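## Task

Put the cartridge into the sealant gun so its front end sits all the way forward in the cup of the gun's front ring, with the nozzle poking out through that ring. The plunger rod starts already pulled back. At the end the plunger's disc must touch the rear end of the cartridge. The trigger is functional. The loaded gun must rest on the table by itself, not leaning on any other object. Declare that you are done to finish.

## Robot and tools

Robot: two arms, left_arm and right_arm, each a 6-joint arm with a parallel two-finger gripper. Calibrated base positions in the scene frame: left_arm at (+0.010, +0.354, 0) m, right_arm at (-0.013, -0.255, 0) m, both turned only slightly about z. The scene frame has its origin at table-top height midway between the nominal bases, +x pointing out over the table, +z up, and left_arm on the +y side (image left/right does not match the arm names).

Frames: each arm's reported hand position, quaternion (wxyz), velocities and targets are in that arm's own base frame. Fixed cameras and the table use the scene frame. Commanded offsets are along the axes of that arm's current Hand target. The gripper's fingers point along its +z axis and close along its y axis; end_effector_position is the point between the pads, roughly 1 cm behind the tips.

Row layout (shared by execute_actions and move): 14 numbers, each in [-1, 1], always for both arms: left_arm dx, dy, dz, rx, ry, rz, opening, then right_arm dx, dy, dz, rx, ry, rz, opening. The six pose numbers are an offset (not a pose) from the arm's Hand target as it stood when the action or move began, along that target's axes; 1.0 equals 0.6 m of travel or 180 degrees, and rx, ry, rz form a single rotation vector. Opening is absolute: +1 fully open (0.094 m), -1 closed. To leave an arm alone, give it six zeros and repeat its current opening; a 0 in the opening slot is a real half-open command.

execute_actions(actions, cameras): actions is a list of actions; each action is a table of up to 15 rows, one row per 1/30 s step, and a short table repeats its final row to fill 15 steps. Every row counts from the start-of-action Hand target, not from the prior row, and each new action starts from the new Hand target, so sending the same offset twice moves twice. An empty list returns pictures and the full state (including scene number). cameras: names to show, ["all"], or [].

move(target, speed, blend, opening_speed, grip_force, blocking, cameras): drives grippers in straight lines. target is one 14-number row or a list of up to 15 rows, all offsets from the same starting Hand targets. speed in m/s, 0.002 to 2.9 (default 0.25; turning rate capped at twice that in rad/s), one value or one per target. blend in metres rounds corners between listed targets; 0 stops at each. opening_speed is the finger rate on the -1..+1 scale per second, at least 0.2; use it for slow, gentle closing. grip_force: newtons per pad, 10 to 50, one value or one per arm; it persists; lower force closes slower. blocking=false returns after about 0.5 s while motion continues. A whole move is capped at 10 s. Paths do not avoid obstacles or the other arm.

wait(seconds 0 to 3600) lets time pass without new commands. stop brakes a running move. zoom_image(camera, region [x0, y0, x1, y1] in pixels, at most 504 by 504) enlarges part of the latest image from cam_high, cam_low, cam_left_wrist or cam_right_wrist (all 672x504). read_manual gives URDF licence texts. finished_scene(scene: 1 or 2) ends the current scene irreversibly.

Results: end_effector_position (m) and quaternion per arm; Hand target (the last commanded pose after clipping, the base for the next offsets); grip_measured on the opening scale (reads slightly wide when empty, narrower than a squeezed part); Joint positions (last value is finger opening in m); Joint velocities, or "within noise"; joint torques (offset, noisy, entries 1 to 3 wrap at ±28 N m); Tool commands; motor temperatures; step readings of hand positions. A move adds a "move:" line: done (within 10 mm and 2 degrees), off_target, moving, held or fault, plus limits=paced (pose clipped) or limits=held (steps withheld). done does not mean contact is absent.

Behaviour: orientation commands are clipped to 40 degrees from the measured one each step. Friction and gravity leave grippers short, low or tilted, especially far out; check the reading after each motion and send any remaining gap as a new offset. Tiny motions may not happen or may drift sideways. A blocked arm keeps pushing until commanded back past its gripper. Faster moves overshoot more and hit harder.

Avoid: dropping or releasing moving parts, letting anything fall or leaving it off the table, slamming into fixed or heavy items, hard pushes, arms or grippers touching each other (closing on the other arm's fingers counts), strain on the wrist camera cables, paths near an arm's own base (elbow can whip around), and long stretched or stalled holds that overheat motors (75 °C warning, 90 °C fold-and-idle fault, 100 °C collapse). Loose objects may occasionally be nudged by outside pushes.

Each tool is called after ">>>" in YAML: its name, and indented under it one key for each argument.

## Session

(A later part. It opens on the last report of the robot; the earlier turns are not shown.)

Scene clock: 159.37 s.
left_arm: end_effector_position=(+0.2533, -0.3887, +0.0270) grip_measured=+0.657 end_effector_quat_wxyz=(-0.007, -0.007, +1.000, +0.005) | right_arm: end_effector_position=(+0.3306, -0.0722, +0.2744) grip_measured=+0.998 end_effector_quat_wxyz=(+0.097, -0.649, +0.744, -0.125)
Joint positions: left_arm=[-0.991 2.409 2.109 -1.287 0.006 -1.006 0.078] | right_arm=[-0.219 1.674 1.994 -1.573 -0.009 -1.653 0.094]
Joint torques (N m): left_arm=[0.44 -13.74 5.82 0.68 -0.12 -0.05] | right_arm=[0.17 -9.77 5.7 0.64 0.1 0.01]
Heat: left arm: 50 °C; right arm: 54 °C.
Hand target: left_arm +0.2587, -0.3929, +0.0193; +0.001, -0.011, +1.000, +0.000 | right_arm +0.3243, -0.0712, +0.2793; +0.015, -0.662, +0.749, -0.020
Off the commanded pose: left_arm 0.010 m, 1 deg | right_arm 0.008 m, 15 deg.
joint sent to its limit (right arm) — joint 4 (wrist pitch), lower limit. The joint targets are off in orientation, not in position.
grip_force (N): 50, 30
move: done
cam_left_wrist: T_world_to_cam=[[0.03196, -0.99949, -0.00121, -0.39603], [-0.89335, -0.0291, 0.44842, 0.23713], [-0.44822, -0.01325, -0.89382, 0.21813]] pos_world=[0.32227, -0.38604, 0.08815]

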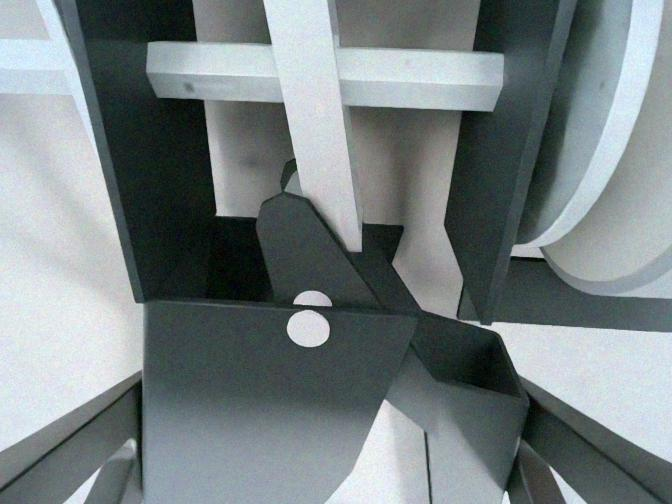

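>>> move:
  target: [0,0,0,0,0,0,0.4,0,0,0,0,0,0,1]
  opening_speed: 0.25
  cameras: ["cam_left_wrist"]

Scene clock: 160.67 s.
left_arm: end_effector_position=(+0.2506, -0.3893, +0.0265) grip_measured=+0.407 end_effector_quat_wxyz=(-0.014, -0.006, +1.000, +0.003) | right_arm: end_effector_position=(+0.3306, -0.0722, +0.2744) grip_measured=+0.998 end_effector_quat_wxyz=(+0.097, -0.649, +0.744, -0.125)
Joint positions: left_arm=[-0.991 2.41 2.109 -1.291 0.02 -1.002 0.066] | right_arm=[-0.219 1.674 1.994 -1.573 -0.009 -1.653 0.094]
Joint torques (N m): left_arm=[0.62 -13.81 5.86 0.68 -0.26 -0.11] | right_arm=[0.2 -9.77 5.67 0.64 0.11 0.01]
Heat: left arm: 50 °C; right arm: 54 °C.
Hand target: left_arm +0.2587, -0.3928, +0.0193; +0.001, -0.011, +1.000, +0.000 | right_arm +0.3243, -0.0712, +0.2793; +0.015, -0.662, +0.749, -0.020
Off the commanded pose: left_arm 0.011 m, 2 deg | right_arm 0.008 m, 15 deg.
joint sent to its limit (right arm) — joint 4 (wrist pitch), lower limit. The joint targets are off in orientation, not in position.
grip_force (N): 50, 30
move: done
cam_left_wrist: T_world_to_cam=[[0.02884, -0.99958, 0.00275, -0.39595], [-0.8866, -0.02431, 0.46189, 0.23473], [-0.46163, -0.01576, -0.88693, 0.21863]] pos_world=[0.32045, -0.38663, 0.08658]

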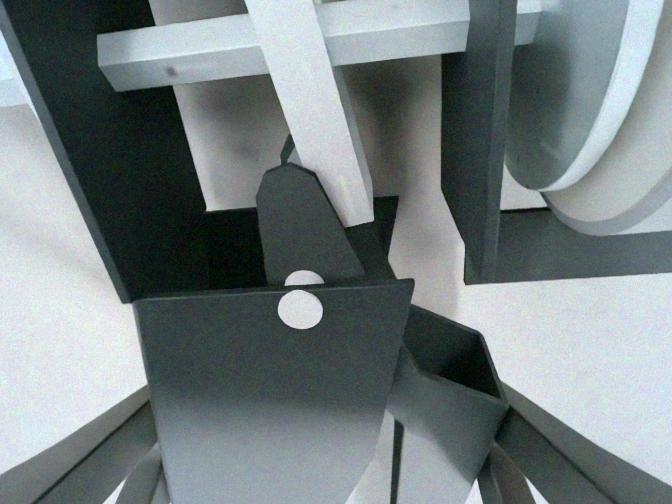

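>>> move:
  target: [0,0,0,0,0,0,0.2,0,0,0,0,0,0,1]
  opening_speed: 0.25
  cameras: ["cam_left_wrist","cam_high"]

Scene clock: 161.87 s.
left_arm: end_effector_position=(+0.2493, -0.3900, +0.0260) grip_measured=+0.204 end_effector_quat_wxyz=(-0.016, -0.004, +1.000, +0.003) | right_arm: end_effector_position=(+0.3306, -0.0722, +0.2744) grip_measured=+0.998 end_effector_quat_wxyz=(+0.097, -0.649, +0.744, -0.125)
Joint positions: left_arm=[-0.993 2.411 2.109 -1.291 0.024 -1 0.057] | right_arm=[-0.219 1.674 1.994 -1.573 -0.009 -1.653 0.094]
Joint velocities: left_arm=[-0.002 0.007 -0.012 0.022 -0.051 -0.007 0.006] | right_arm=[within noise]
Joint torques (N m): left_arm=[0.72 -13.98 5.87 0.71 -0.27 -0.07] | right_arm=[0.17 -9.76 5.71 0.64 0.1 0.01]
Heat: left arm: 51 °C; right arm: 54 °C.
Hand target: left_arm +0.2587, -0.3929, +0.0193; +0.001, -0.011, +1.000, +0.000 | right_arm +0.3243, -0.0712, +0.2793; +0.015, -0.662, +0.749, -0.020
Off the commanded pose: left_arm 0.012 m, 2 deg | right_arm 0.008 m, 15 deg.
joint sent to its limit (right arm) — joint 4 (wrist pitch), lower limit. The joint targets are off in orientation, not in position.
grip_force (N): 50, 30
move: done
cam_left_wrist: T_world_to_cam=[[0.02515, -0.99968, 0.00357, -0.39574], [-0.88506, -0.02061, 0.46503, 0.23473], [-0.46481, -0.01486, -0.88529, 0.21871]] pos_world=[0.31936, -0.38753, 0.08588]
Images, in order (width x height): cam_high 672x504, cam_left_wrist 672x504.

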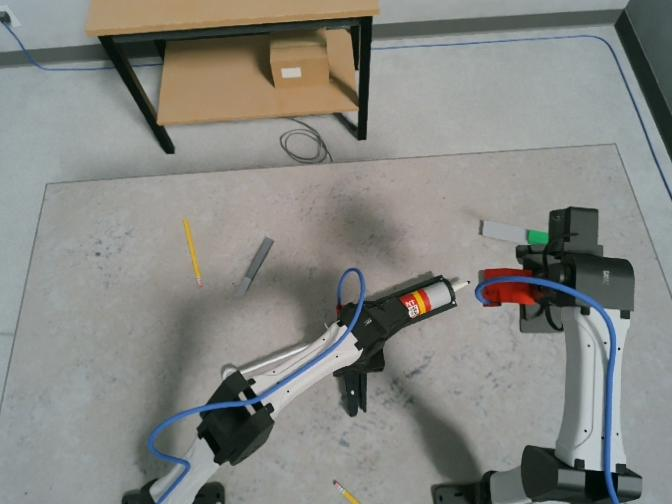

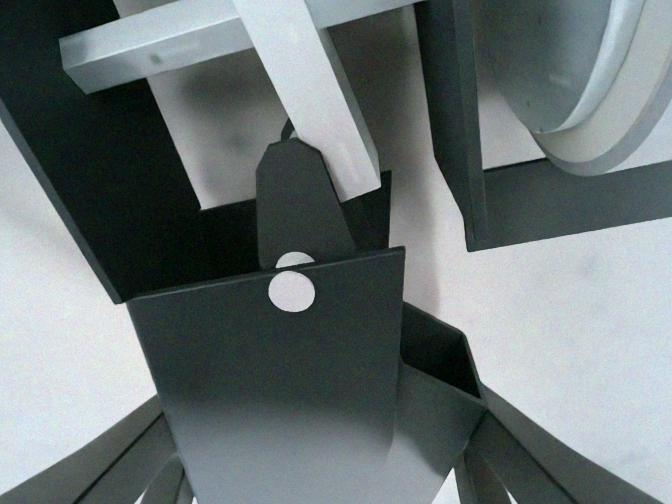

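>>> move:
  target: [0,0,0,0,0,0,0.05,0,0,0,0,0,0,1]
  opening_speed: 0.25
  cameras: ["cam_left_wrist"]

Scene clock: 163.70 s.
left_arm: end_effector_position=(+0.2493, -0.3900, +0.0260) grip_measured=+0.181 end_effector_quat_wxyz=(-0.016, -0.004, +1.000, +0.003) | right_arm: end_effector_position=(+0.3306, -0.0722, +0.2744) grip_measured=+0.998 end_effector_quat_wxyz=(+0.097, -0.649, +0.744, -0.125)
Joint positions: left_arm=[-0.993 2.411 2.109 -1.291 0.024 -1 0.055] | right_arm=[-0.219 1.674 1.994 -1.573 -0.009 -1.653 0.094]
Joint torques (N m): left_arm=[0.69 -13.94 5.79 0.68 -0.29 -0.1] | right_arm=[0.18 -9.77 5.7 0.64 0.1 0.01]
Heat: left arm: 51 °C; right arm: 54 °C.
Hand target: left_arm +0.2587, -0.3929, +0.0193; +0.001, -0.011, +1.000, +0.000 | right_arm +0.3243, -0.0712, +0.2793; +0.015, -0.662, +0.749, -0.020
Off the commanded pose: left_arm 0.012 m, 2 deg | right_arm 0.008 m, 15 deg.
joint sent to its limit (right arm) — joint 4 (wrist pitch), lower limit. The joint targets are off in orientation, not in position.
grip_force (N): 50, 30
move: done
cam_left_wrist: T_world_to_cam=[[0.02515, -0.99968, 0.00357, -0.39574], [-0.88506, -0.02061, 0.46503, 0.23473], [-0.46481, -0.01486, -0.88529, 0.21871]] pos_world=[0.31936, -0.38753, 0.08588]

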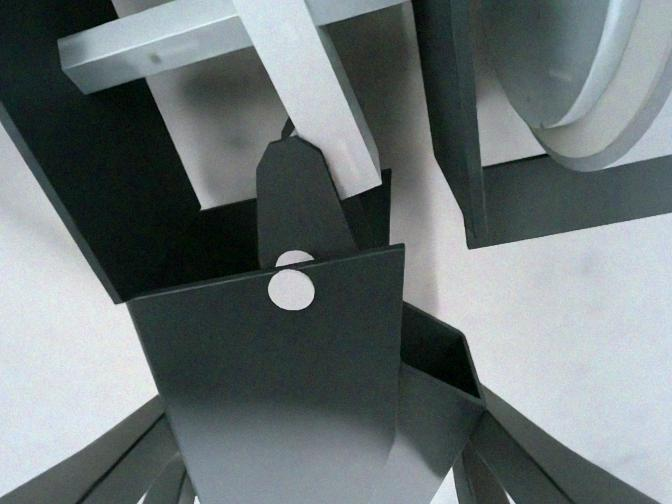

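>>> move:
  target: [0,0,0,0,0,0,1,0,0,0,0,0,0,1]
  opening_speed: 0.6
  cameras: ["cam_left_wrist","cam_high"]

Scene clock: 165.63 s.
left_arm: end_effector_position=(+0.2572, -0.3979, +0.0260) grip_measured=+0.998 end_effector_quat_wxyz=(+0.001, -0.005, +1.000, -0.012) | right_arm: end_effector_position=(+0.3306, -0.0722, +0.2744) grip_measured=+0.998 end_effector_quat_wxyz=(+0.097, -0.649, +0.744, -0.125)
Joint positions: left_arm=[-0.993 2.411 2.109 -1.247 0.012 -1.003 0.094] | right_arm=[-0.219 1.674 1.994 -1.573 -0.009 -1.653 0.094]
Joint torques (N m): left_arm=[0.65 -14.02 5.9 0.32 -0.15 -0.07] | right_arm=[0.18 -9.76 5.68 0.65 0.1 0.01]
Heat: left arm: 52 °C; right arm: 54 °C.
Hand target: left_arm +0.2588, -0.3929, +0.0193; +0.001, -0.011, +1.000, +0.000 | right_arm +0.3243, -0.0712, +0.2793; +0.015, -0.662, +0.749, -0.020
Off the commanded pose: left_arm 0.009 m, 2 deg | right_arm 0.008 m, 15 deg.
joint sent to its limit (right arm) — joint 4 (wrist pitch), lower limit. The joint targets are off in orientation, not in position.
grip_force (N): 50, 30
move: done
cam_left_wrist: T_world_to_cam=[[0.02759, -0.99902, 0.03472, -0.40501], [-0.90026, -0.00974, 0.43525, 0.25052], [-0.43449, -0.04327, -0.89964, 0.20343]] pos_world=[0.3251, -0.39337, 0.08803]
Images, in order (width x height): cam_high 672x504, cam_left_wrist 672x504.

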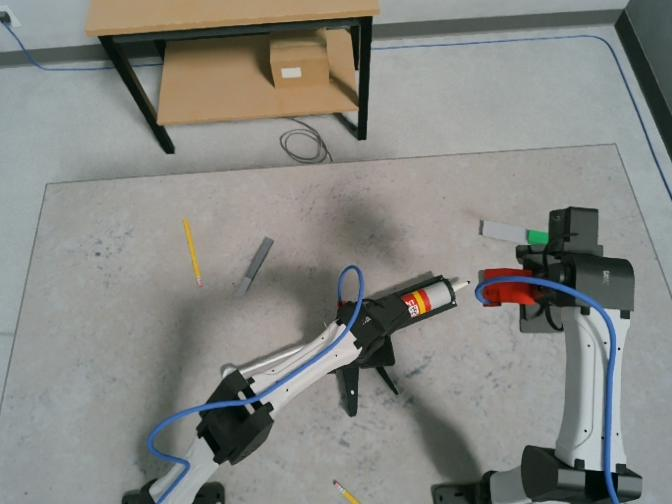

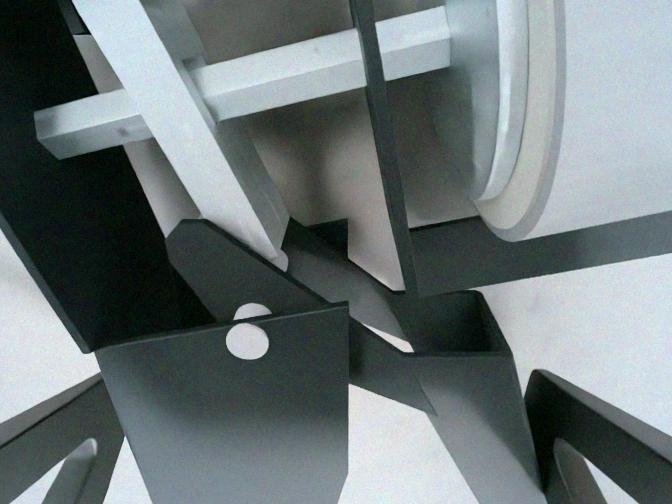

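>>> move:
  target: [0,0,0,0,0,0,0.55,0,0,0,0,0,0,1]
  opening_speed: 0.3
  cameras: ["cam_left_wrist"]

Scene clock: 167.53 s.
left_arm: end_effector_position=(+0.2580, -0.4003, +0.0260) grip_measured=+0.663 end_effector_quat_wxyz=(+0.002, -0.009, +1.000, -0.017) | right_arm: end_effector_position=(+0.3306, -0.0722, +0.2744) grip_measured=+0.998 end_effector_quat_wxyz=(+0.097, -0.649, +0.744, -0.125)
Joint positions: left_arm=[-0.993 2.411 2.109 -1.237 0.016 -1.01 0.078] | right_arm=[-0.219 1.674 1.994 -1.573 -0.009 -1.653 0.094]
Joint torques (N m): left_arm=[0.61 -13.93 5.93 0.21 -0.19 0.02] | right_arm=[0.17 -9.77 5.68 0.64 0.1 0]
Heat: left arm: 52 °C; right arm: 53 °C.
Hand target: left_arm +0.2587, -0.3928, +0.0193; +0.001, -0.011, +1.000, +0.000 | right_arm +0.3243, -0.0712, +0.2793; +0.015, -0.662, +0.749, -0.020
Off the commanded pose: left_arm 0.010 m, 2 deg | right_arm 0.008 m, 15 deg.
joint sent to its limit (right arm) — joint 4 (wrist pitch), lower limit. The joint targets are off in orientation, not in position.
grip_force (N): 50, 30
move: done
cam_left_wrist: T_world_to_cam=[[0.03421, -0.9984, 0.04499, -0.40908], [-0.90119, -0.01135, 0.43329, 0.25089], [-0.43208, -0.05537, -0.90013, 0.19831]] pos_world=[0.32578, -0.3946, 0.0882]

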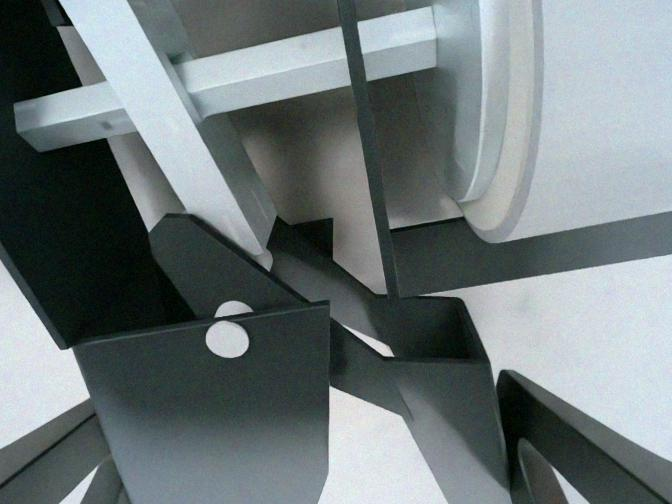

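>>> move:
  target:
    - [0,0,0,0,0,0,1,0,0,0,0,0,0,1]
    - [0,0.0,-0.05,0,0,0,1,0,0,0,0,0,0,1]
    - [0,0.0,-0.25,0,0,0,1,0,0,0,0,0,0,1]
  speed: 0.12
  cameras: ["cam_left_wrist","cam_high","cam_low"]

Scene clock: 170.57 s.
left_arm: end_effector_position=(+0.2553, -0.3951, +0.1460) grip_measured=+0.998 end_effector_quat_wxyz=(+0.031, -0.009, +0.998, -0.059) | right_arm: end_effector_position=(+0.3306, -0.0722, +0.2744) grip_measured=+0.998 end_effector_quat_wxyz=(+0.097, -0.649, +0.744, -0.125)
Joint positions: left_arm=[-0.993 2.322 2.427 -1.543 0.012 -1.012 0.094] | right_arm=[-0.219 1.674 1.994 -1.573 -0.009 -1.653 0.094]
Joint torques (N m): left_arm=[0.69 -17.73 8.85 0.41 -0.14 0.02] | right_arm=[0.17 -9.78 5.68 0.64 0.1 0.01]
Heat: left arm: 53 °C; right arm: 53 °C.
Hand target: left_arm +0.2585, -0.3928, +0.1692; +0.001, -0.011, +1.000, +0.000 | right_arm +0.3243, -0.0712, +0.2793; +0.015, -0.662, +0.749, -0.020
Off the commanded pose: left_arm 0.024 m, 8 deg | right_arm 0.008 m, 15 deg.
joint sent to its limit (left arm) — joint 4 (wrist pitch), lower limit. The joint targets are off in orientation, not in position.
joint sent to its limit (right arm) — joint 4 (wrist pitch), lower limit. The joint targets are off in orientation, not in position.
grip_force (N): 50, 30
move: off_target (left_arm)
cam_left_wrist: T_world_to_cam=[[0.03129, -0.99104, 0.12988, -0.41803], [-0.92476, 0.0206, 0.37999, 0.22296], [-0.37925, -0.132, -0.91583, 0.26394]] pos_world=[0.31937, -0.38404, 0.21129]
Images, in order (width x height): cam_high 672x504, cam_low 672x504, cam_left_wrist 672x504.

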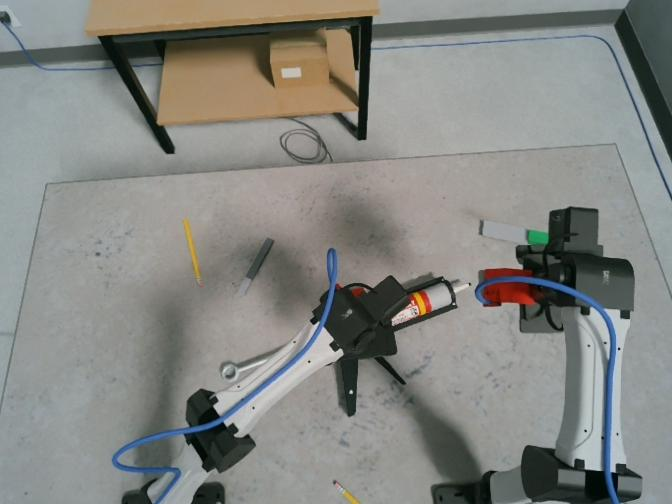

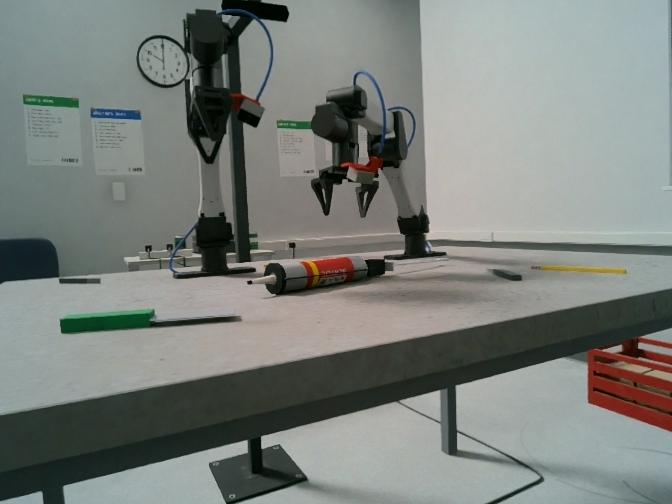

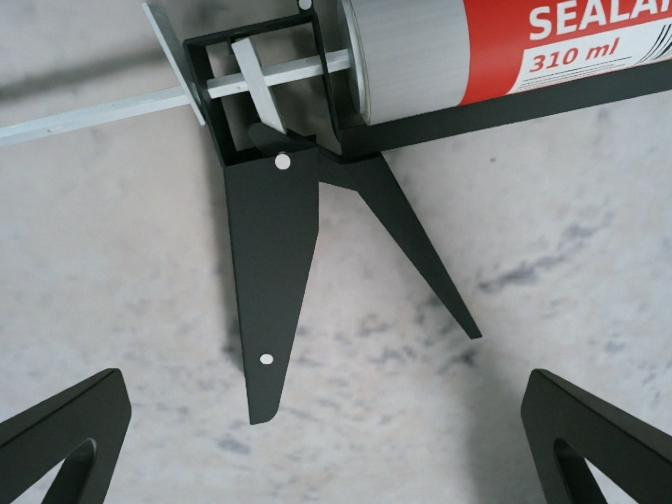

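>>> zoom_image:
  camera: "cam_low"
  region: [240, 240, 410, 310]

>>> zoom_image:
  camera: "cam_low"
  region: [240, 255, 300, 300]

>>> zoom_image:
  camera: "cam_high"
  region: [380, 260, 490, 345]

>>> zoom_image:
  camera: "cam_left_wrist"
  region: [300, 0, 480, 140]

Scaled by 2.965 from the camera's image (finer frame: 960x720).

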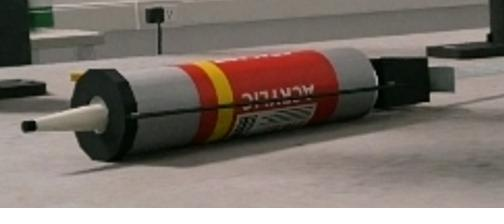

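Scaled by 8.400 from the camera's image (finer frame: 960x720).

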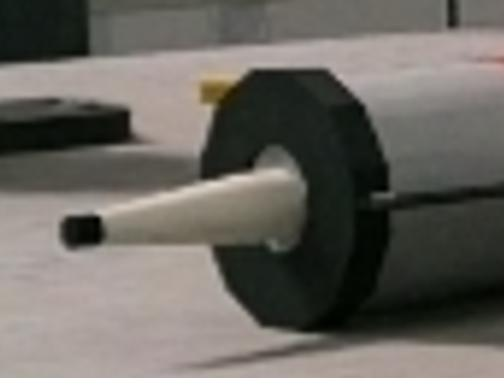

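Scaled by 4.582 from the camera's image (finer frame: 960x720).

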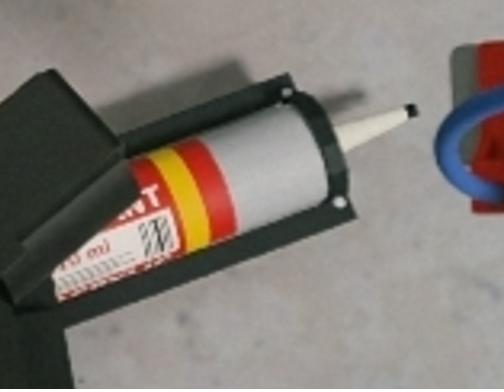

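Scaled by 2.800 from the camera's image (finer frame: 960x720).

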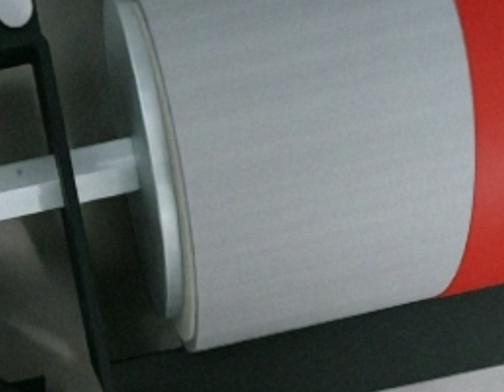

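>>> finished_scene:
  scene: 1

The scene is finished: the task was done.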